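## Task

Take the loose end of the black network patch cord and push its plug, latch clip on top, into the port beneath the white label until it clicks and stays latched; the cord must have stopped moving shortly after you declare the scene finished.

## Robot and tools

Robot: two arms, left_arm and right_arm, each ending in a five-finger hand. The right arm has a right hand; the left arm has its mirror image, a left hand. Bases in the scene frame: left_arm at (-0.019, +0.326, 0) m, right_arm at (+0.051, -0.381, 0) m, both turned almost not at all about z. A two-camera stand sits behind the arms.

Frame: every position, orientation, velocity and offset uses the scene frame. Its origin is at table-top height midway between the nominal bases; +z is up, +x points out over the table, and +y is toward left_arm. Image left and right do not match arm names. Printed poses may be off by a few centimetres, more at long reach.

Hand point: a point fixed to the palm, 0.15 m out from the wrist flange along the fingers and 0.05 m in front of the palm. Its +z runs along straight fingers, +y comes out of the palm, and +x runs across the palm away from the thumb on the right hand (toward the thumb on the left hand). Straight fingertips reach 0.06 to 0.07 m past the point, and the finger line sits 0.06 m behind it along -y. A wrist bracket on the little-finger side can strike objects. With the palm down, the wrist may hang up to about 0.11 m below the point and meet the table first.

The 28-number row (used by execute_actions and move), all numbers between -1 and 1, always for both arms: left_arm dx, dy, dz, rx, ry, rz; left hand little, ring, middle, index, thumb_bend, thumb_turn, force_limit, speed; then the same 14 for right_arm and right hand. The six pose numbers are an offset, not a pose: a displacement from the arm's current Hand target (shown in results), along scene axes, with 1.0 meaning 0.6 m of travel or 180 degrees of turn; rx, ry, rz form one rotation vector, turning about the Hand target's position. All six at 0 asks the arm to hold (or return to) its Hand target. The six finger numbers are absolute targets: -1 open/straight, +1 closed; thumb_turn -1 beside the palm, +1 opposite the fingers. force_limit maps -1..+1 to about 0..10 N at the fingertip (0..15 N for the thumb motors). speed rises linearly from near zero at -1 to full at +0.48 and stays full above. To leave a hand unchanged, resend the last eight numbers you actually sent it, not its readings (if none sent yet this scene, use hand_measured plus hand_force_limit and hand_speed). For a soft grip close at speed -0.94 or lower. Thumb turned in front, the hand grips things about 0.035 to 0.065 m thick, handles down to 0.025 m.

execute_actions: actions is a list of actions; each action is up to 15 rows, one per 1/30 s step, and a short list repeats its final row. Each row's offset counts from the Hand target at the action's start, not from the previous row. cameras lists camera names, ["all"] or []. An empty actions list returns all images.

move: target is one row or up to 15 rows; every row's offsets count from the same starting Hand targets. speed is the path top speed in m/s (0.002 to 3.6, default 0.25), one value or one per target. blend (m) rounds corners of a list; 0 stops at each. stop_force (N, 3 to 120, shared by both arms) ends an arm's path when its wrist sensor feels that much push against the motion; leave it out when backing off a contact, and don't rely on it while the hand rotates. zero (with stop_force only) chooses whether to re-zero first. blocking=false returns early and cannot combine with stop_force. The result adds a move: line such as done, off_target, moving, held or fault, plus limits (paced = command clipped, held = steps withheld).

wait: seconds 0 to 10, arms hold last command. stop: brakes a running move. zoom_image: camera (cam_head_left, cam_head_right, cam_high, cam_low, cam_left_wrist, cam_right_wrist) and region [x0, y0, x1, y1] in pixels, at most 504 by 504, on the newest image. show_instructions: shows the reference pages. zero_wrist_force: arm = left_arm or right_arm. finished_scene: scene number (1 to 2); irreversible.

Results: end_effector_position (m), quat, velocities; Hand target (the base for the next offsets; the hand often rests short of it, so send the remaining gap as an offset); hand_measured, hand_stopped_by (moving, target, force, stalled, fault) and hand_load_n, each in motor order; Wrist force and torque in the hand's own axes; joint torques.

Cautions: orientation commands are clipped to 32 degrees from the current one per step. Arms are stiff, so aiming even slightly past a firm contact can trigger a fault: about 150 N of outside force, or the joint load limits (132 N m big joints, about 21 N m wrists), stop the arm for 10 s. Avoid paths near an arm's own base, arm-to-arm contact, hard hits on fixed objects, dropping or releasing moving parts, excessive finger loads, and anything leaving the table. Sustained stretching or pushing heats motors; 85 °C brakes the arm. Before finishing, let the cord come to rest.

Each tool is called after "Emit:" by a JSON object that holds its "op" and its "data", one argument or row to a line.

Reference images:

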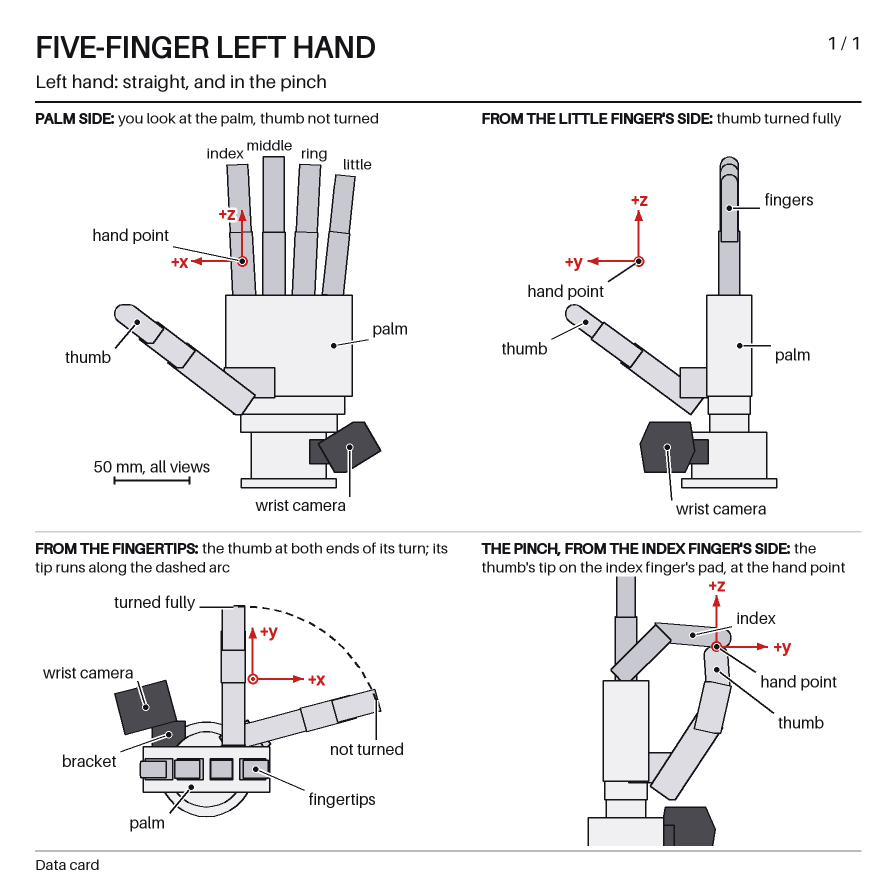

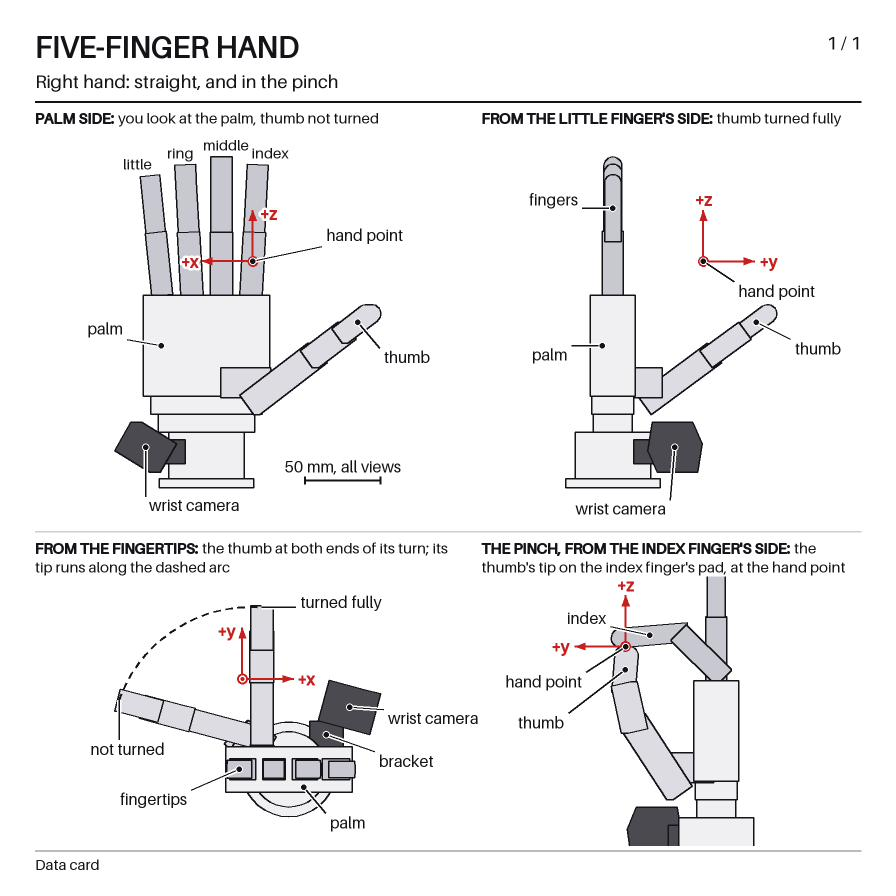

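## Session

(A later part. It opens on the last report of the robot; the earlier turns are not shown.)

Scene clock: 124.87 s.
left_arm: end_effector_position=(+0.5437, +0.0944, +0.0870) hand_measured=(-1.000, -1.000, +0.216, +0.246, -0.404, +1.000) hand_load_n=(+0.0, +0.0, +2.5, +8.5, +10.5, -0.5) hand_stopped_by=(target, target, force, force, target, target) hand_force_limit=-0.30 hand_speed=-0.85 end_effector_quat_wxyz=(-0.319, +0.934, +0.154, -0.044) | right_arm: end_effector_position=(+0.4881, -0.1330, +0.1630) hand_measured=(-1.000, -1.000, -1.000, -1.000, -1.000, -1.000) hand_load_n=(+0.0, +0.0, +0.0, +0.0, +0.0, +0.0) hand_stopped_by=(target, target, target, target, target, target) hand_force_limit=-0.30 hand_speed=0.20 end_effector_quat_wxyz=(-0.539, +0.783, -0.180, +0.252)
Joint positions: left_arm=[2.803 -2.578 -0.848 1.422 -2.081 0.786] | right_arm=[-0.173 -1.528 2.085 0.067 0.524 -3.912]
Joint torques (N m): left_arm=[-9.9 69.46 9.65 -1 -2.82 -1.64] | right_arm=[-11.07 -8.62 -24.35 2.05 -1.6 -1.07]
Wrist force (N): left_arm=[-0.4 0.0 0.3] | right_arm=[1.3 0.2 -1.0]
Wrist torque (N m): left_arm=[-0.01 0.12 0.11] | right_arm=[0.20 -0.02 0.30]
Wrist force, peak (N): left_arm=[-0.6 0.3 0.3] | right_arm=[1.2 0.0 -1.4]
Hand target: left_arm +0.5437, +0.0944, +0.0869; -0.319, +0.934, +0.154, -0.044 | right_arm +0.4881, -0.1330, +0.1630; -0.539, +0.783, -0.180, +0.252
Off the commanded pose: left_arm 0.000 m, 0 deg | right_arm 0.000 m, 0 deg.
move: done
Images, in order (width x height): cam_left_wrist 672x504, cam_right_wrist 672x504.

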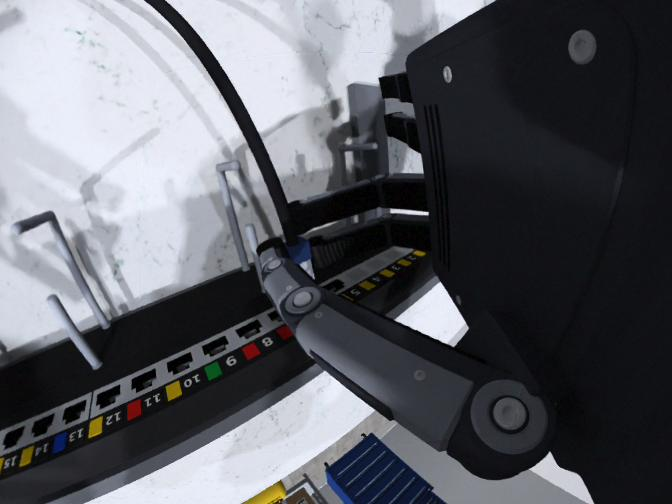

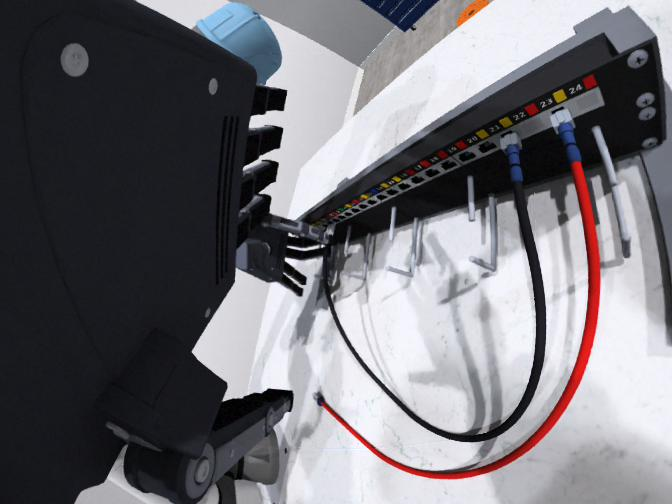

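Emit:
{"op": "move", "data": {
  "target": [0.0082, 0.0014, 0, 0, 0, 0, -1, -1, 0.7, 0.7, -0.40, 1, -0.3, -0.85, 0, 0, 0, 0, 0, 0, -1, -1, -1, -1, -1, -1, -0.3, 0.2],
  "speed": 0.006,
  "stop_force": 3,
  "cameras": ["cam_left_wrist","cam_right_wrist"]
}}

Emit:
{"op": "zoom_image", "data": {
  "camera": "cam_right_wrist",
  "region": [320, 220, 340, 240]
}}

Emit:
{"op": "zoom_image", "data": {
  "camera": "cam_left_wrist",
  "region": [296, 250, 356, 310]
}}

Scene clock: 126.90 s.
left_arm: end_effector_position=(+0.5461, +0.0948, +0.0870) hand_measured=(-1.000, -1.000, +0.216, +0.246, -0.404, +1.000) hand_load_n=(+0.0, +0.0, +2.5, +9.0, +10.5, -2.0) hand_stopped_by=(target, target, force, force, target, target) hand_force_limit=-0.30 hand_speed=-0.85 end_effector_quat_wxyz=(-0.319, +0.934, +0.154, -0.044) | right_arm: end_effector_position=(+0.4881, -0.1330, +0.1630) hand_measured=(-1.000, -1.000, -1.000, -1.000, -1.000, -1.000) hand_load_n=(+0.0, +0.0, +0.0, +0.0, +0.0, +0.0) hand_stopped_by=(target, target, target, target, target, target) hand_force_limit=-0.30 hand_speed=0.20 end_effector_quat_wxyz=(-0.539, +0.783, -0.180, +0.252)
Joint positions: left_arm=[2.805 -2.583 -0.837 1.418 -2.082 0.788] | right_arm=[-0.173 -1.528 2.085 0.067 0.524 -3.912]
Joint torques (N m): left_arm=[-10.2 69.28 8.88 -0.39 -0.07 -2.33] | right_arm=[-10.24 -9.35 -24.19 2.2 -1.57 -1.31]
Wrist force (N): left_arm=[-3.2 -1.3 0.2] | right_arm=[0.9 0.3 -0.6]
Wrist torque (N m): left_arm=[-0.02 0.13 -0.02] | right_arm=[0.20 0.02 0.28]
Wrist force, peak (N): left_arm=[-6.4 -2.0 1.3] | right_arm=[1.1 0.1 -1.3]
Hand target: left_arm +0.5461, +0.0948, +0.0870; -0.319, +0.934, +0.154, -0.044 (not the last commanded pose) | right_arm +0.4881, -0.1330, +0.1630; -0.539, +0.783, -0.180, +0.252
Off the commanded pose: left_arm 0.003 m, 0 deg | right_arm 0.000 m, 0 deg.
move: contact (left_arm)
Images, in order (width x height): cam_left_wrist 672x504, cam_right_wrist 672x504.

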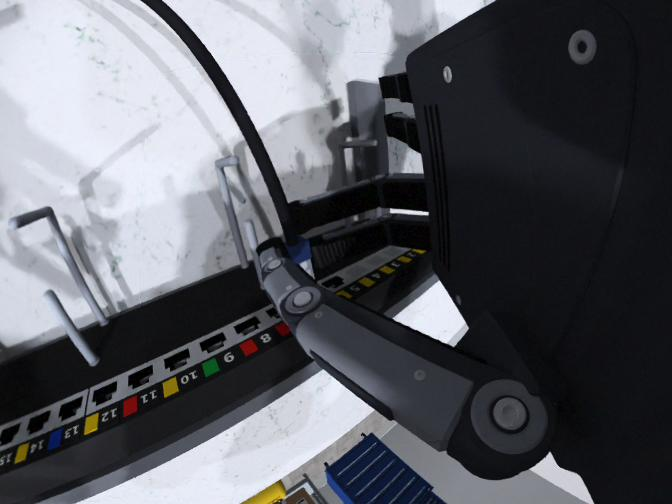

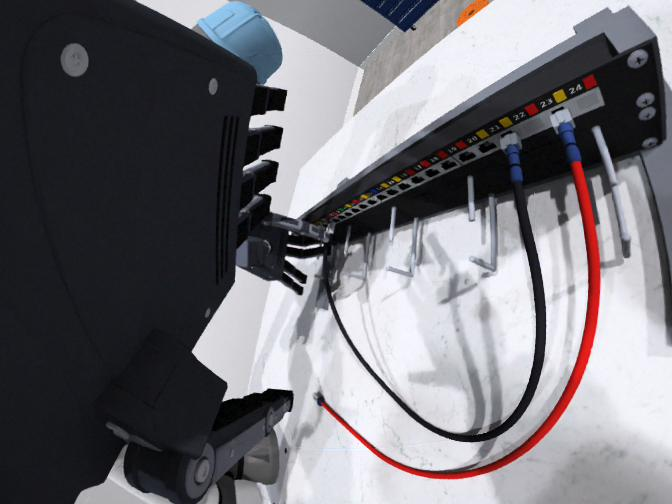

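Scaled by 25.200 from the camera's 672x504 image, which has a finer 960x720 frame.

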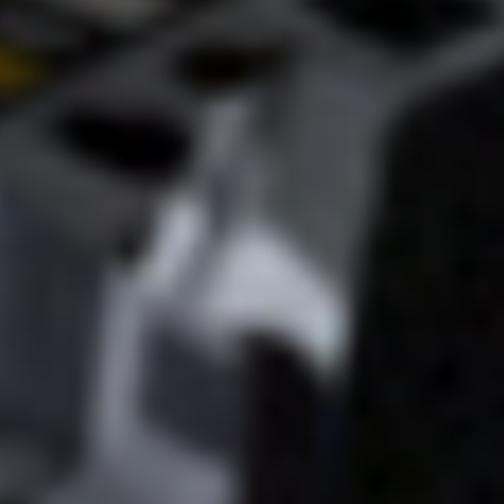

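Scaled by 8.400 from the camera's 672x504 image, which has a finer 960x720 frame.

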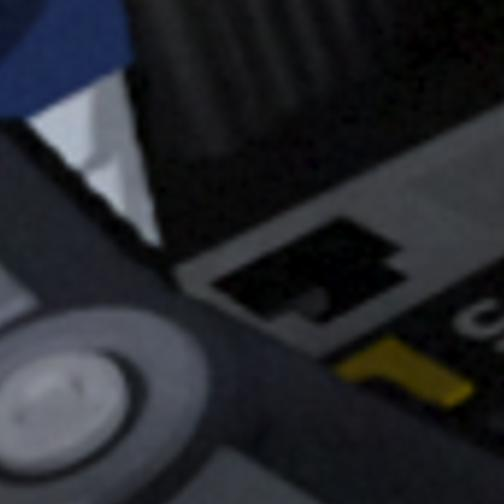

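Emit:
{"op": "move", "data": {
  "target": [0.0000, 0, 0.0033, 0, 0, 0, -1, -1, 0.7, 0.7, -0.40, 1, -0.3, -0.85, 0, 0, 0, 0, 0, 0, -1, -1, -1, -1, -1, -1, -0.3, 0.2],
  "speed": 0.003,
  "stop_force": 7,
  "zero": false,
  "cameras": ["cam_left_wrist","cam_right_wrist"]
}}

Emit:
{"op": "zoom_image", "data": {
  "camera": "cam_right_wrist",
  "region": [320, 220, 340, 240]
}}

Emit:
{"op": "zoom_image", "data": {
  "camera": "cam_left_wrist",
  "region": [296, 250, 356, 310]
}}

Scene clock: 128.47 s.
left_arm: end_effector_position=(+0.5461, +0.0948, +0.0889) hand_measured=(-1.000, -1.000, +0.216, +0.246, -0.404, +1.000) hand_load_n=(-0.5, +0.0, +2.0, +8.5, +10.5, -1.0) hand_stopped_by=(target, target, force, force, target, target) hand_force_limit=-0.30 hand_speed=-0.85 end_effector_quat_wxyz=(-0.319, +0.934, +0.154, -0.044) | right_arm: end_effector_position=(+0.4881, -0.1330, +0.1630) hand_measured=(-1.000, -1.000, -1.000, -1.000, -1.000, -1.000) hand_load_n=(-0.5, +0.0, +0.0, +0.0, +0.0, +0.0) hand_stopped_by=(target, target, target, target, target, target) hand_force_limit=-0.30 hand_speed=0.20 end_effector_quat_wxyz=(-0.539, +0.783, -0.180, +0.252)
Joint positions: left_arm=[2.805 -2.582 -0.835 1.414 -2.081 0.788] | right_arm=[-0.173 -1.528 2.085 0.067 0.524 -3.912]
Joint torques (N m): left_arm=[-9.69 69.57 25.4 -4.81 1.09 -1.65] | right_arm=[-10.59 -10.24 -24.52 2.06 -1.49 -1.23]
Wrist force (N): left_arm=[-0.5 0.2 0.3] | right_arm=[0.8 0.1 -0.9]
Wrist torque (N m): left_arm=[0.01 0.12 -0.06] | right_arm=[0.17 0.03 0.26]
Wrist force, peak (N): left_arm=[-3.6 -0.7 0.8] | right_arm=[1.0 0.5 -1.1]
Hand target: left_arm +0.5461, +0.0948, +0.0889; -0.319, +0.934, +0.154, -0.044 | right_arm +0.4881, -0.1330, +0.1630; -0.539, +0.783, -0.180, +0.252
Off the commanded pose: left_arm 0.000 m, 0 deg | right_arm 0.000 m, 0 deg.
move: done
Images, in order (width x height): cam_left_wrist 672x504, cam_right_wrist 672x504.

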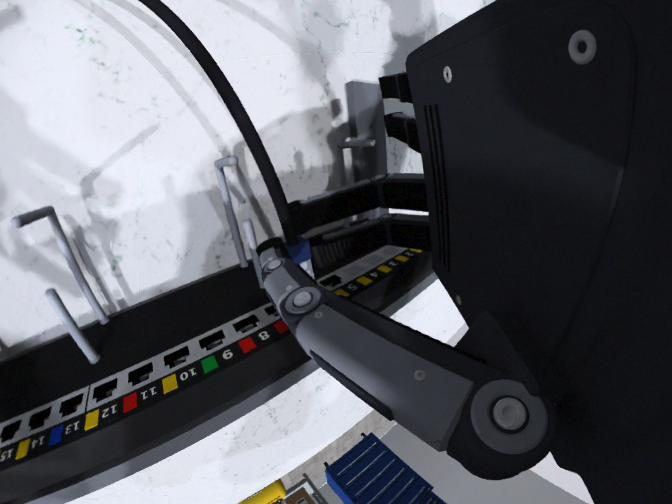

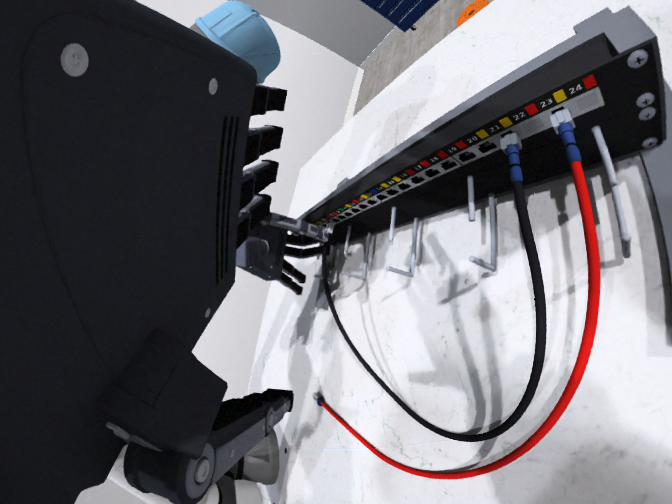

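Scaled by 25.200 from the camera's 672x504 image, which has a finer 960x720 frame.

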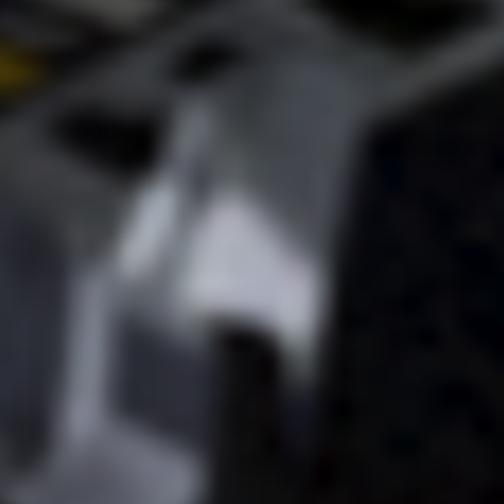

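Scaled by 8.400 from the camera's 672x504 image, which has a finer 960x720 frame.

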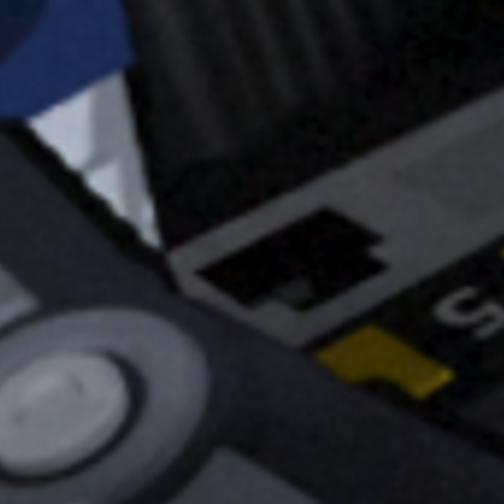

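Emit:
{"op": "move", "data": {
  "target": [0.0041, 0.0007, 0, 0, 0, 0, -1, -1, 0.7, 0.7, -0.40, 1, -0.3, -0.85, 0, 0, 0, 0, 0, 0, -1, -1, -1, -1, -1, -1, -0.3, 0.2],
  "speed": 0.004,
  "stop_force": 4,
  "zero": false
}}

Scene clock: 130.00 s.
left_arm: end_effector_position=(+0.5486, +0.0952, +0.0889) hand_measured=(-1.000, -1.000, +0.216, +0.246, -0.404, +1.000) hand_load_n=(+0.0, +0.0, +2.5, +7.0, +11.0, -2.0) hand_stopped_by=(target, target, force, force, target, target) hand_force_limit=-0.30 hand_speed=-0.85 end_effector_quat_wxyz=(-0.319, +0.934, +0.154, -0.044) | right_arm: end_effector_position=(+0.4881, -0.1330, +0.1630) hand_measured=(-1.000, -1.000, -1.000, -1.000, -1.000, -1.000) hand_load_n=(+0.0, +0.0, +0.0, +0.0, +0.0, +0.0) hand_stopped_by=(target, target, target, target, target, target) hand_force_limit=-0.30 hand_speed=0.20 end_effector_quat_wxyz=(-0.539, +0.783, -0.180, +0.252)
Joint positions: left_arm=[2.806 -2.588 -0.823 1.409 -2.082 0.79] | right_arm=[-0.173 -1.528 2.085 0.067 0.524 -3.912]
Joint torques (N m): left_arm=[10.67 49.82 23.42 -4.6 -3.36 1.81] | right_arm=[-9.81 -8.94 -24.71 2.37 -1.45 -1.17]
Wrist force (N): left_arm=[-1.7 0.6 -0.7] | right_arm=[0.7 0.3 -0.6]
Wrist torque (N m): left_arm=[0.00 0.14 -0.04] | right_arm=[0.20 0.02 0.27]
Wrist force, peak (N): left_arm=[-2.0 1.1 0.1] | right_arm=[1.0 0.2 -1.3]
Hand target: left_arm +0.5486, +0.0952, +0.0889; -0.319, +0.934, +0.154, -0.044 | right_arm +0.4881, -0.1330, +0.1630; -0.539, +0.783, -0.180, +0.252
Off the commanded pose: left_arm 0.000 m, 0 deg | right_arm 0.000 m, 0 deg.
move: done

Emit:
{"op": "move", "data": {
  "target": [0.0041, 0.0007, 0, 0, 0, 0, -1, -1, 0.7, 0.7, -0.40, 1, -0.3, -0.85, 0, 0, 0, 0, 0, 0, -1, -1, -1, -1, -1, -1, -0.3, 0.2],
  "speed": 0.005,
  "stop_force": 6,
  "zero": false,
  "cameras": ["cam_left_wrist","cam_right_wrist"]
}}

Emit:
{"op": "zoom_image", "data": {
  "camera": "cam_right_wrist",
  "region": [320, 220, 340, 240]
}}

Emit:
{"op": "zoom_image", "data": {
  "camera": "cam_left_wrist",
  "region": [296, 250, 356, 310]
}}

Scene clock: 131.77 s.
left_arm: end_effector_position=(+0.5503, +0.0955, +0.0889) hand_measured=(-1.000, -1.000, +0.214, +0.246, -0.404, +1.000) hand_load_n=(+0.0, +0.0, +3.0, +7.0, +11.5, -3.0) hand_stopped_by=(target, target, force, force, target, target) hand_force_limit=-0.30 hand_speed=-0.85 end_effector_quat_wxyz=(-0.319, +0.934, +0.154, -0.044) | right_arm: end_effector_position=(+0.4881, -0.1330, +0.1630) hand_measured=(-1.000, -1.000, -1.000, -1.000, -1.000, -1.000) hand_load_n=(+0.0, +0.0, +0.0, +0.0, +0.0, +0.0) hand_stopped_by=(target, target, target, target, target, target) hand_force_limit=-0.30 hand_speed=0.20 end_effector_quat_wxyz=(-0.539, +0.783, -0.180, +0.252)
Joint positions: left_arm=[2.808 -2.592 -0.815 1.406 -2.083 0.791] | right_arm=[-0.173 -1.528 2.085 0.067 0.524 -3.912]
Joint torques (N m): left_arm=[-8.85 70.36 9.13 -0.56 0.41 -2.46] | right_arm=[-9.58 -9.32 -25.61 2.46 -1.54 -1.22]
Wrist force (N): left_arm=[-4.6 0.3 -0.1] | right_arm=[0.6 0.4 -0.9]
Wrist torque (N m): left_arm=[0.01 0.16 -0.02] | right_arm=[0.22 0.06 0.27]
Wrist force, peak (N): left_arm=[-7.0 -0.4 0.8] | right_arm=[0.9 0.6 -1.2]
Hand target: left_arm +0.5503, +0.0955, +0.0889; -0.319, +0.934, +0.154, -0.044 (not the last commanded pose) | right_arm +0.4881, -0.1330, +0.1630; -0.539, +0.783, -0.180, +0.252
Off the commanded pose: left_arm 0.001 m, 0 deg | right_arm 0.000 m, 0 deg.
move: contact (left_arm)
Images, in order (width x height): cam_left_wrist 672x504, cam_right_wrist 672x504.

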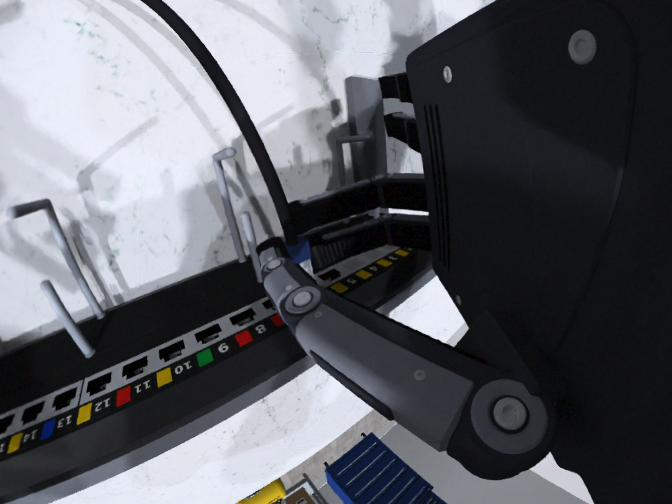

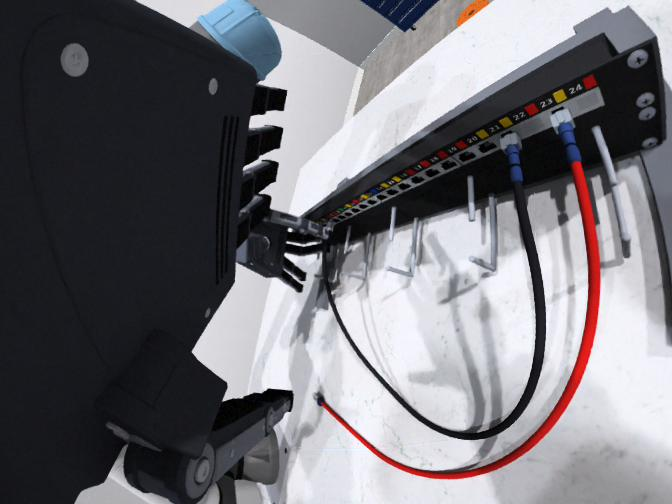

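Scaled by 25.200 from the camera's 672x504 image, which has a finer 960x720 frame.

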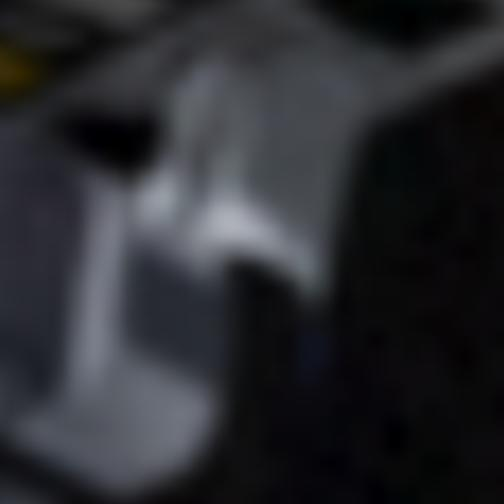

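Scaled by 8.400 from the camera's 672x504 image, which has a finer 960x720 frame.

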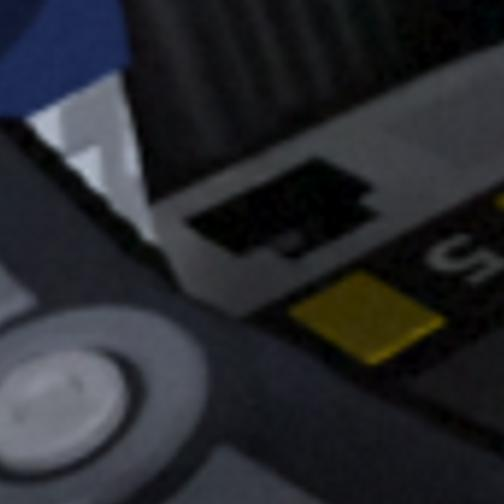

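Emit:
{"op": "zoom_image", "data": {
  "camera": "cam_left_wrist",
  "region": [294, 250, 326, 282]
}}

Emit:
{"op": "zoom_image", "data": {
  "camera": "cam_right_wrist",
  "region": [325, 220, 341, 236]
}}

Scaled by 15.750 from the camera's 672x504 image, which has a finer 960x720 frame.

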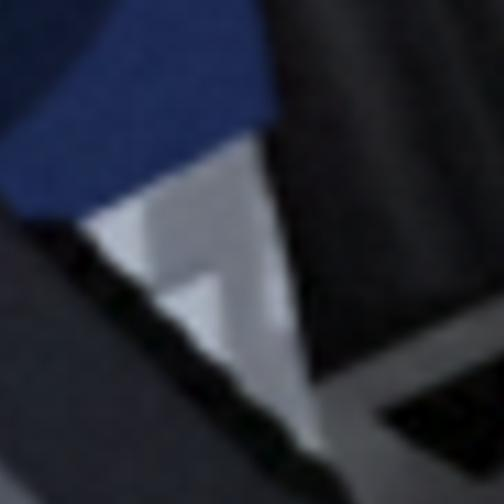

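Scaled by 31.500 from the camera's 672x504 image, which has a finer 960x720 frame.

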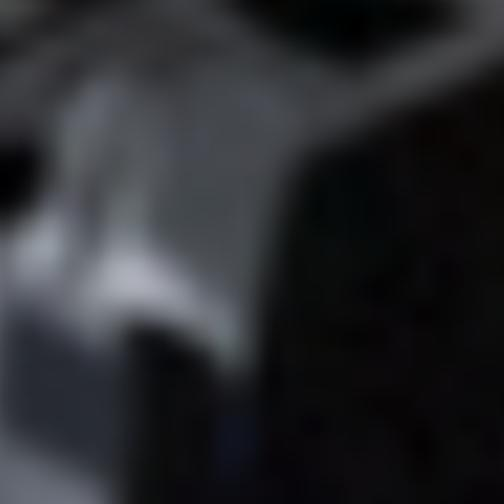

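Emit:
{"op": "move", "data": {
  "target": [0.0, 0, -0.0022, 0.0027, -0.0157, 0, -1, -1, 0.7, 0.7, -0.40, 1, -0.3, -0.85, 0, 0, 0, 0, 0, 0, -1, -1, -1, -1, -1, -1, -0.3, 0.2],
  "speed": 0.015,
  "cameras": ["cam_left_wrist","cam_right_wrist"]
}}

Emit:
{"op": "zoom_image", "data": {
  "camera": "cam_left_wrist",
  "region": [294, 250, 326, 282]
}}

Emit:
{"op": "zoom_image", "data": {
  "camera": "cam_right_wrist",
  "region": [325, 220, 341, 236]
}}

Scene clock: 134.10 s.
left_arm: end_effector_position=(+0.5503, +0.0955, +0.0876) hand_measured=(-1.000, -1.000, +0.214, +0.246, -0.404, +1.000) hand_load_n=(+0.0, +0.0, +3.5, +6.0, +11.0, -4.0) hand_stopped_by=(target, target, force, force, target, target) hand_force_limit=-0.30 hand_speed=-0.85 end_effector_quat_wxyz=(-0.319, +0.933, +0.162, -0.020) | right_arm: end_effector_position=(+0.4881, -0.1330, +0.1630) hand_measured=(-1.000, -1.000, -1.000, -1.000, -1.000, -1.000) hand_load_n=(+0.0, -0.5, -0.5, +0.0, +0.0, +0.0) hand_stopped_by=(target, target, target, target, target, target) hand_force_limit=-0.30 hand_speed=0.20 end_effector_quat_wxyz=(-0.539, +0.783, -0.180, +0.252)
Joint positions: left_arm=[2.799 -2.568 -0.86 1.46 -2.102 0.771] | right_arm=[-0.173 -1.528 2.085 0.067 0.524 -3.912]
Joint torques (N m): left_arm=[-8.2 67.21 10.06 0.08 -3.93 -2.68] | right_arm=[-10.54 -9.32 -24.25 2.02 -1.28 -1.14]
Wrist force (N): left_arm=[-7.2 -1.2 -0.2] | right_arm=[1.0 0.3 -0.8]
Wrist torque (N m): left_arm=[-0.02 0.19 0.17] | right_arm=[0.19 0.00 0.28]
Wrist force, peak (N): left_arm=[-7.4 -1.1 0.1] | right_arm=[1.0 0.2 -1.1]
Hand target: left_arm +0.5503, +0.0955, +0.0876; -0.319, +0.933, +0.162, -0.020 | right_arm +0.4881, -0.1330, +0.1630; -0.539, +0.783, -0.180, +0.252
Off the commanded pose: left_arm 0.000 m, 0 deg | right_arm 0.000 m, 0 deg.
move: done
Images, in order (width x height): cam_left_wrist 672x504, cam_right_wrist 672x504.

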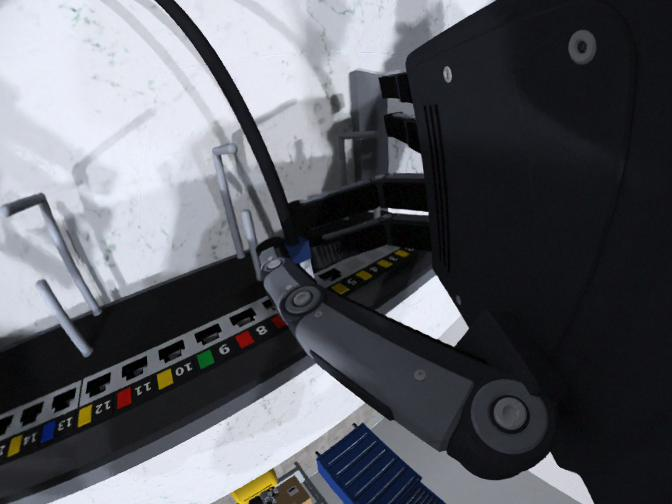

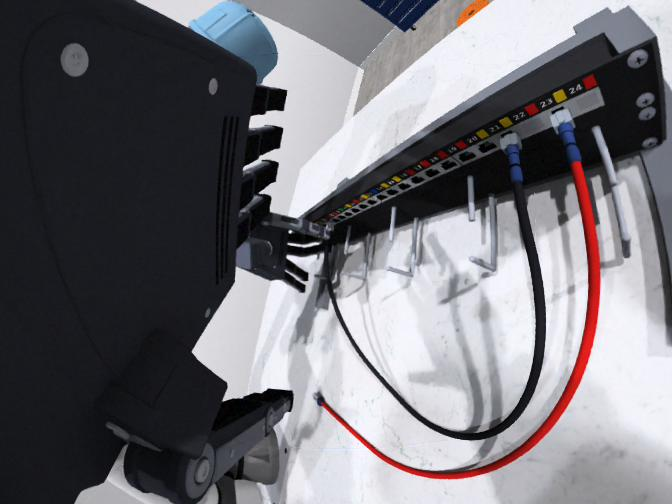

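Scaled by 15.750 from the camera's 672x504 image, which has a finer 960x720 frame.

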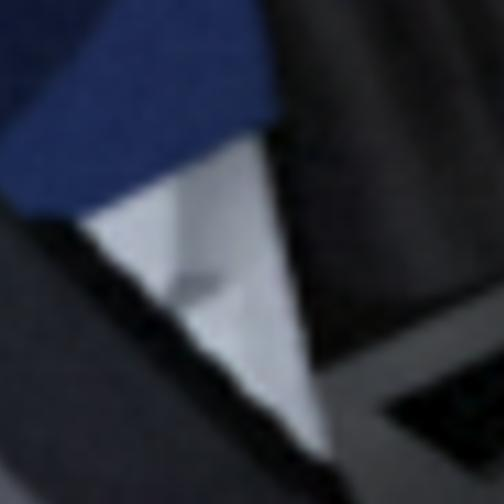

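Scaled by 31.500 from the camera's 672x504 image, which has a finer 960x720 frame.

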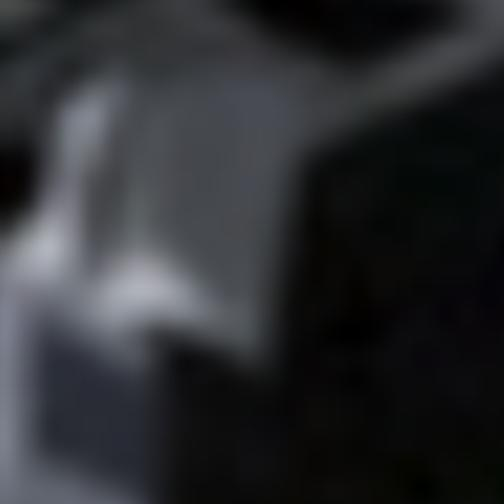

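Emit:
{"op": "move", "data": {
  "target": [0.0041, 0.0007, 0, 0, 0, 0, -1, -1, 0.7, 0.7, -0.40, 1, -0.3, -0.85, 0, 0, 0, 0, 0, 0, -1, -1, -1, -1, -1, -1, -0.3, 0.2],
  "speed": 0.006,
  "stop_force": 10,
  "zero": false
}}

Emit:
{"op": "move", "data": {
  "target": [0.0041, 0.0007, 0, 0, 0, 0, -1, -1, 0.7, 0.7, -0.40, 1, -0.3, -0.85, 0, 0, 0, 0, 0, 0, -1, -1, -1, -1, -1, -1, -0.3, 0.2],
  "speed": 0.006,
  "stop_force": 12,
  "zero": false,
  "cameras": ["cam_left_wrist","cam_right_wrist"]
}}

Emit:
{"op": "zoom_image", "data": {
  "camera": "cam_left_wrist",
  "region": [294, 250, 326, 282]
}}

Emit:
{"op": "zoom_image", "data": {
  "camera": "cam_right_wrist",
  "region": [325, 220, 341, 236]
}}

Scene clock: 135.43 s.
left_arm: end_effector_position=(+0.5506, +0.0955, +0.0877) hand_measured=(-1.000, -1.000, +0.214, +0.246, -0.404, +1.000) hand_load_n=(+0.0, +0.0, +3.5, +7.0, +11.0, -4.5) hand_stopped_by=(target, target, force, force, target, target) hand_force_limit=-0.30 hand_speed=-0.85 end_effector_quat_wxyz=(-0.319, +0.933, +0.162, -0.020) | right_arm: end_effector_position=(+0.4881, -0.1330, +0.1630) hand_measured=(-1.000, -1.000, -1.000, -1.000, -1.000, -1.000) hand_load_n=(+0.0, +0.0, -0.5, +0.0, +0.0, +0.0) hand_stopped_by=(target, target, target, target, target, target) hand_force_limit=-0.30 hand_speed=0.20 end_effector_quat_wxyz=(-0.539, +0.783, -0.180, +0.252)
Joint positions: left_arm=[2.799 -2.569 -0.859 1.46 -2.102 0.771] | right_arm=[-0.173 -1.528 2.085 0.067 0.524 -3.912]
Joint torques (N m): left_arm=[-5.4 69.54 11.48 0.47 -2.35 -2.76] | right_arm=[-10.07 -10 -24.61 2.25 -1.27 -1.09]
Wrist force (N): left_arm=[-9.4 -1.9 0.3] | right_arm=[0.5 0.2 -0.9]
Wrist torque (N m): left_arm=[-0.01 0.17 0.19] | right_arm=[0.19 0.08 0.25]
Wrist force, peak (N): left_arm=[-11.4 -2.8 1.0] | right_arm=[0.8 0.5 -1.3]
Hand target: left_arm +0.5506, +0.0954, +0.0877; -0.319, +0.933, +0.162, -0.020 (not the last commanded pose) | right_arm +0.4881, -0.1330, +0.1630; -0.539, +0.783, -0.180, +0.252
Off the commanded pose: left_arm 0.002 m, 0 deg | right_arm 0.000 m, 0 deg.
move: contact (left_arm)

Scene clock: 136.73 s.
left_arm: end_effector_position=(+0.5510, +0.0954, +0.0878) hand_measured=(-1.000, -1.000, +0.214, +0.246, -0.404, +1.000) hand_load_n=(+0.0, +0.0, +3.5, +7.0, +10.5, -7.0) hand_stopped_by=(target, target, force, force, target, target) hand_force_limit=-0.30 hand_speed=-0.85 end_effector_quat_wxyz=(-0.319, +0.933, +0.162, -0.020) | right_arm: end_effector_position=(+0.4881, -0.1330, +0.1630) hand_measured=(-1.000, -1.000, -1.000, -1.000, -1.000, -1.000) hand_load_n=(+0.0, +0.0, +0.0, -0.5, +0.0, +0.0) hand_stopped_by=(target, target, target, target, target, target) hand_force_limit=-0.30 hand_speed=0.20 end_effector_quat_wxyz=(-0.539, +0.783, -0.180, +0.252)
Joint positions: left_arm=[2.799 -2.569 -0.857 1.459 -2.102 0.771] | right_arm=[-0.173 -1.528 2.085 0.067 0.524 -3.912]
Joint torques (N m): left_arm=[-8.28 70.68 9.72 0.78 -2.44 -2.96] | right_arm=[-9.86 -8.97 -24.06 2.02 -1.3 -1.2]
Wrist force (N): left_arm=[-10.3 -2.1 1.0] | right_arm=[0.9 0.1 -0.6]
Wrist torque (N m): left_arm=[0.00 0.21 0.17] | right_arm=[0.16 0.01 0.27]
Wrist force, peak (N): left_arm=[-13.0 -3.5 1.7] | right_arm=[0.9 0.3 -1.2]
Hand target: left_arm +0.5510, +0.0954, +0.0878; -0.319, +0.933, +0.162, -0.020 (not the last commanded pose) | right_arm +0.4881, -0.1330, +0.1630; -0.539, +0.783, -0.180, +0.252
Off the commanded pose: left_arm 0.002 m, 0 deg | right_arm 0.000 m, 0 deg.
move: contact (left_arm)
Images, in order (width x height): cam_left_wrist 672x504, cam_right_wrist 672x504.

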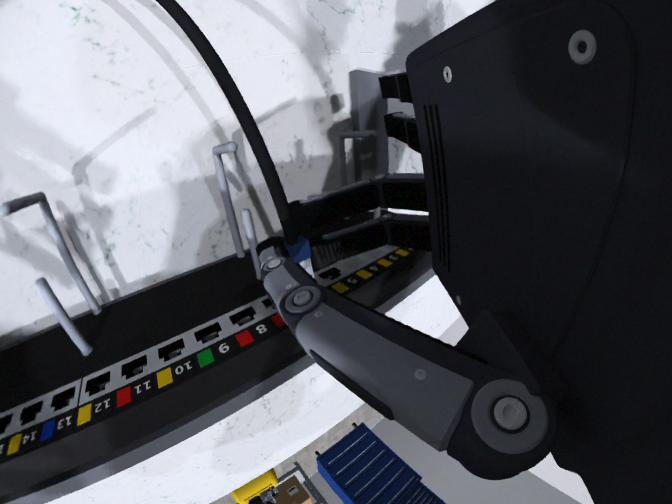

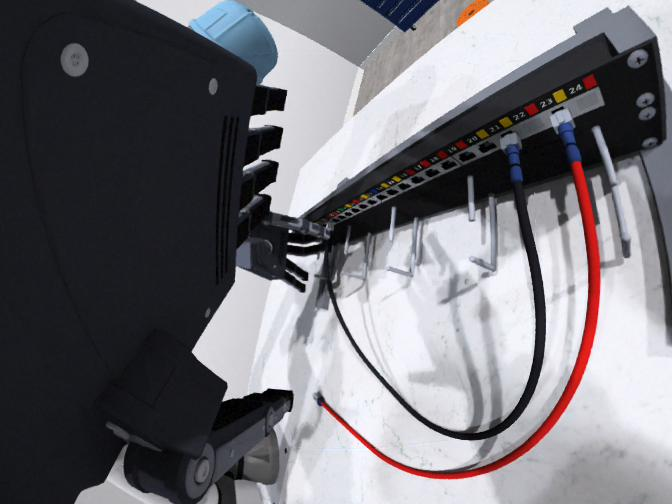

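Scaled by 15.750 from the camera's 672x504 image, which has a finer 960x720 frame.

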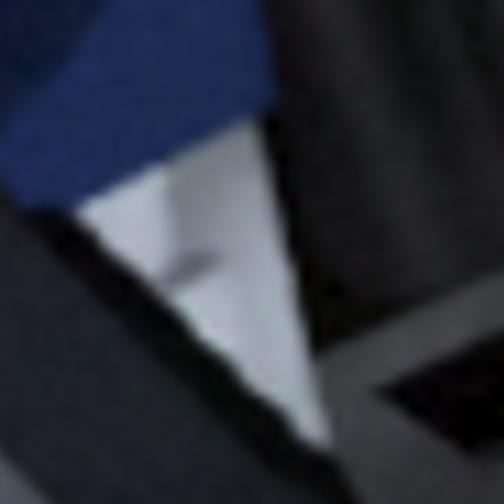

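Scaled by 31.500 from the camera's 672x504 image, which has a finer 960x720 frame.

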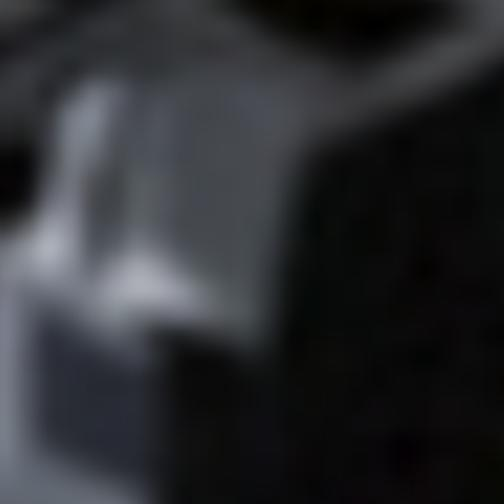

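Emit:
{"op": "move", "data": {
  "target": [0.0041, 0.0007, 0, 0, 0, 0, -1, -1, 0.7, 0.7, -0.40, 1, -0.3, -0.85, 0, 0, 0, 0, 0, 0, -1, -1, -1, -1, -1, -1, -0.3, 0.2],
  "speed": 0.006,
  "stop_force": 15,
  "zero": false,
  "cameras": ["cam_left_wrist","cam_right_wrist"]
}}

Emit:
{"op": "zoom_image", "data": {
  "camera": "cam_left_wrist",
  "region": [294, 250, 326, 282]
}}

Emit:
{"op": "zoom_image", "data": {
  "camera": "cam_right_wrist",
  "region": [325, 220, 341, 236]
}}

Scene clock: 138.43 s.
left_arm: end_effector_position=(+0.5515, +0.0954, +0.0878) hand_measured=(-1.000, -1.000, +0.214, +0.246, -0.404, +1.000) hand_load_n=(+0.0, +0.0, +3.5, +8.0, +10.0, -9.0) hand_stopped_by=(target, target, force, force, target, target) hand_force_limit=-0.30 hand_speed=-0.85 end_effector_quat_wxyz=(-0.319, +0.934, +0.162, -0.020) | right_arm: end_effector_position=(+0.4881, -0.1330, +0.1630) hand_measured=(-1.000, -1.000, -1.000, -1.000, -1.000, -1.000) hand_load_n=(+0.0, +0.0, +0.0, +0.0, +0.0, +0.0) hand_stopped_by=(target, target, target, target, target, target) hand_force_limit=-0.30 hand_speed=0.20 end_effector_quat_wxyz=(-0.539, +0.783, -0.180, +0.252)
Joint positions: left_arm=[2.799 -2.571 -0.854 1.458 -2.102 0.771] | right_arm=[-0.173 -1.528 2.085 0.067 0.524 -3.912]
Joint torques (N m): left_arm=[-8.58 68.97 11.95 1.2 0.35 -2.9] | right_arm=[-10.31 -9.87 -24.34 2.06 -1.59 -1.24]
Wrist force (N): left_arm=[-12.5 -4.0 0.6] | right_arm=[0.8 0.2 -0.9]
Wrist torque (N m): left_arm=[-0.02 0.23 0.14] | right_arm=[0.20 0.03 0.27]
Wrist force, peak (N): left_arm=[-15.6 -4.6 1.6] | right_arm=[0.9 0.7 -1.1]
Hand target: left_arm +0.5515, +0.0954, +0.0878; -0.319, +0.934, +0.162, -0.020 (not the last commanded pose) | right_arm +0.4881, -0.1330, +0.1630; -0.539, +0.783, -0.180, +0.252
Off the commanded pose: left_arm 0.002 m, 0 deg | right_arm 0.000 m, 0 deg.
move: contact (left_arm)
Images, in order (width x height): cam_left_wrist 672x504, cam_right_wrist 672x504.

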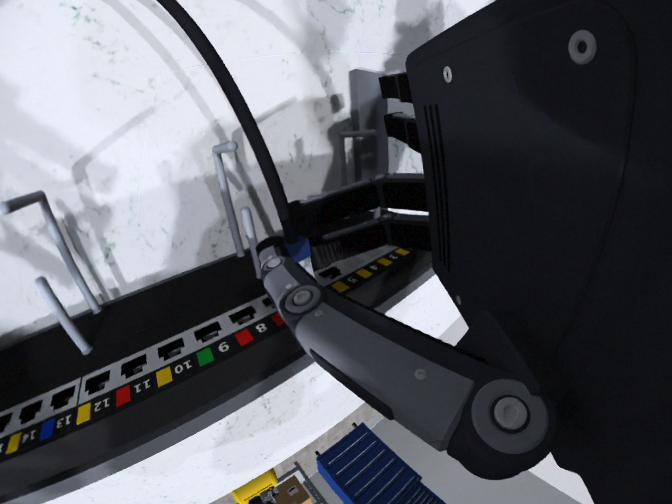

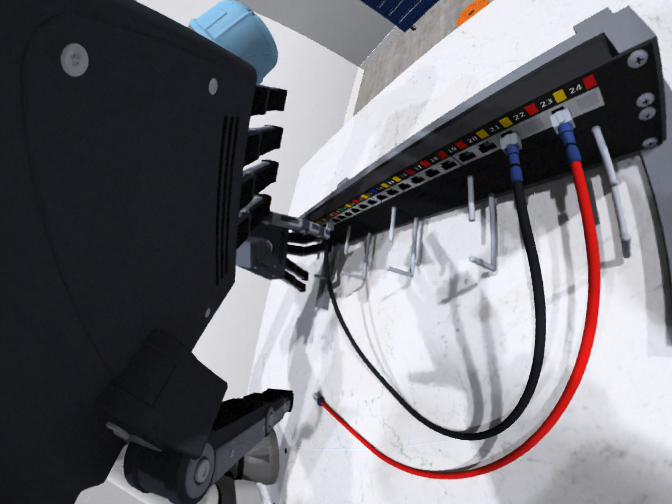

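Scaled by 15.750 from the camera's 672x504 image, which has a finer 960x720 frame.

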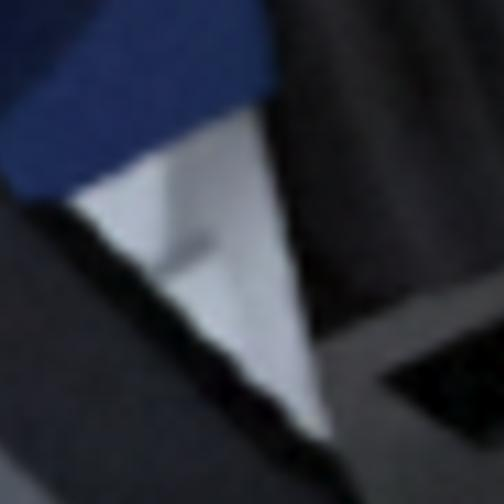

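Scaled by 31.500 from the camera's 672x504 image, which has a finer 960x720 frame.

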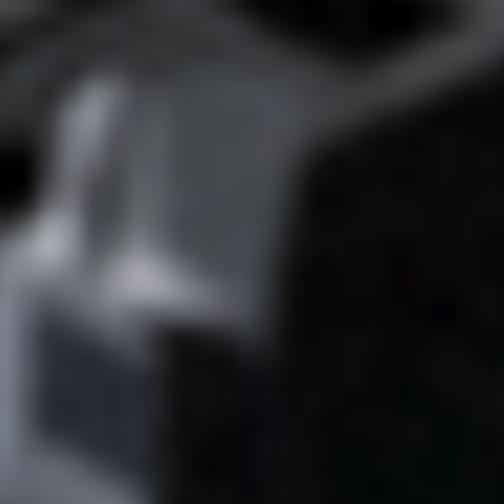

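Emit:
{"op": "move", "data": {
  "target": [-0.0016, -0.0003, 0, 0, 0, 0, -1, -1, 0.7, 0.7, -0.40, 1, -0.3, -0.85, 0, 0, 0, 0, 0, 0, -1, -1, -1, -1, -1, -1, -0.3, 0.2],
  "speed": 0.006
}}

Scene clock: 139.30 s.
left_arm: end_effector_position=(+0.5506, +0.0952, +0.0878) hand_measured=(-1.000, -1.000, +0.214, +0.246, -0.404, +1.000) hand_load_n=(+0.0, +0.0, +3.0, +8.0, +10.5, -4.5) hand_stopped_by=(target, target, force, force, target, target) hand_force_limit=-0.30 hand_speed=-0.85 end_effector_quat_wxyz=(-0.319, +0.934, +0.162, -0.020) | right_arm: end_effector_position=(+0.4881, -0.1330, +0.1630) hand_measured=(-1.000, -1.000, -1.000, -1.000, -1.000, -1.000) hand_load_n=(+0.0, +0.0, +0.0, +0.0, +0.0, +0.0) hand_stopped_by=(target, target, target, target, target, target) hand_force_limit=-0.30 hand_speed=0.20 end_effector_quat_wxyz=(-0.539, +0.783, -0.180, +0.252)
Joint positions: left_arm=[2.799 -2.569 -0.858 1.46 -2.102 0.77] | right_arm=[-0.173 -1.528 2.085 0.067 0.524 -3.912]
Joint torques (N m): left_arm=[-11.26 69.3 7.2 -0.96 1.17 -2.12] | right_arm=[-10 -9.9 -23.82 2.09 -1.31 -1.03]
Wrist force (N): left_arm=[0.4 0.1 0.3] | right_arm=[1.0 0.2 -0.8]
Wrist torque (N m): left_arm=[0.02 0.04 0.14] | right_arm=[0.19 0.00 0.28]
Wrist force, peak (N): left_arm=[-12.9 -3.3 1.7] | right_arm=[1.0 0.2 -1.0]
Hand target: left_arm +0.5506, +0.0952, +0.0878; -0.319, +0.934, +0.162, -0.020 | right_arm +0.4881, -0.1330, +0.1630; -0.539, +0.783, -0.180, +0.252
Off the commanded pose: left_arm 0.000 m, 0 deg | right_arm 0.000 m, 0 deg.
move: done


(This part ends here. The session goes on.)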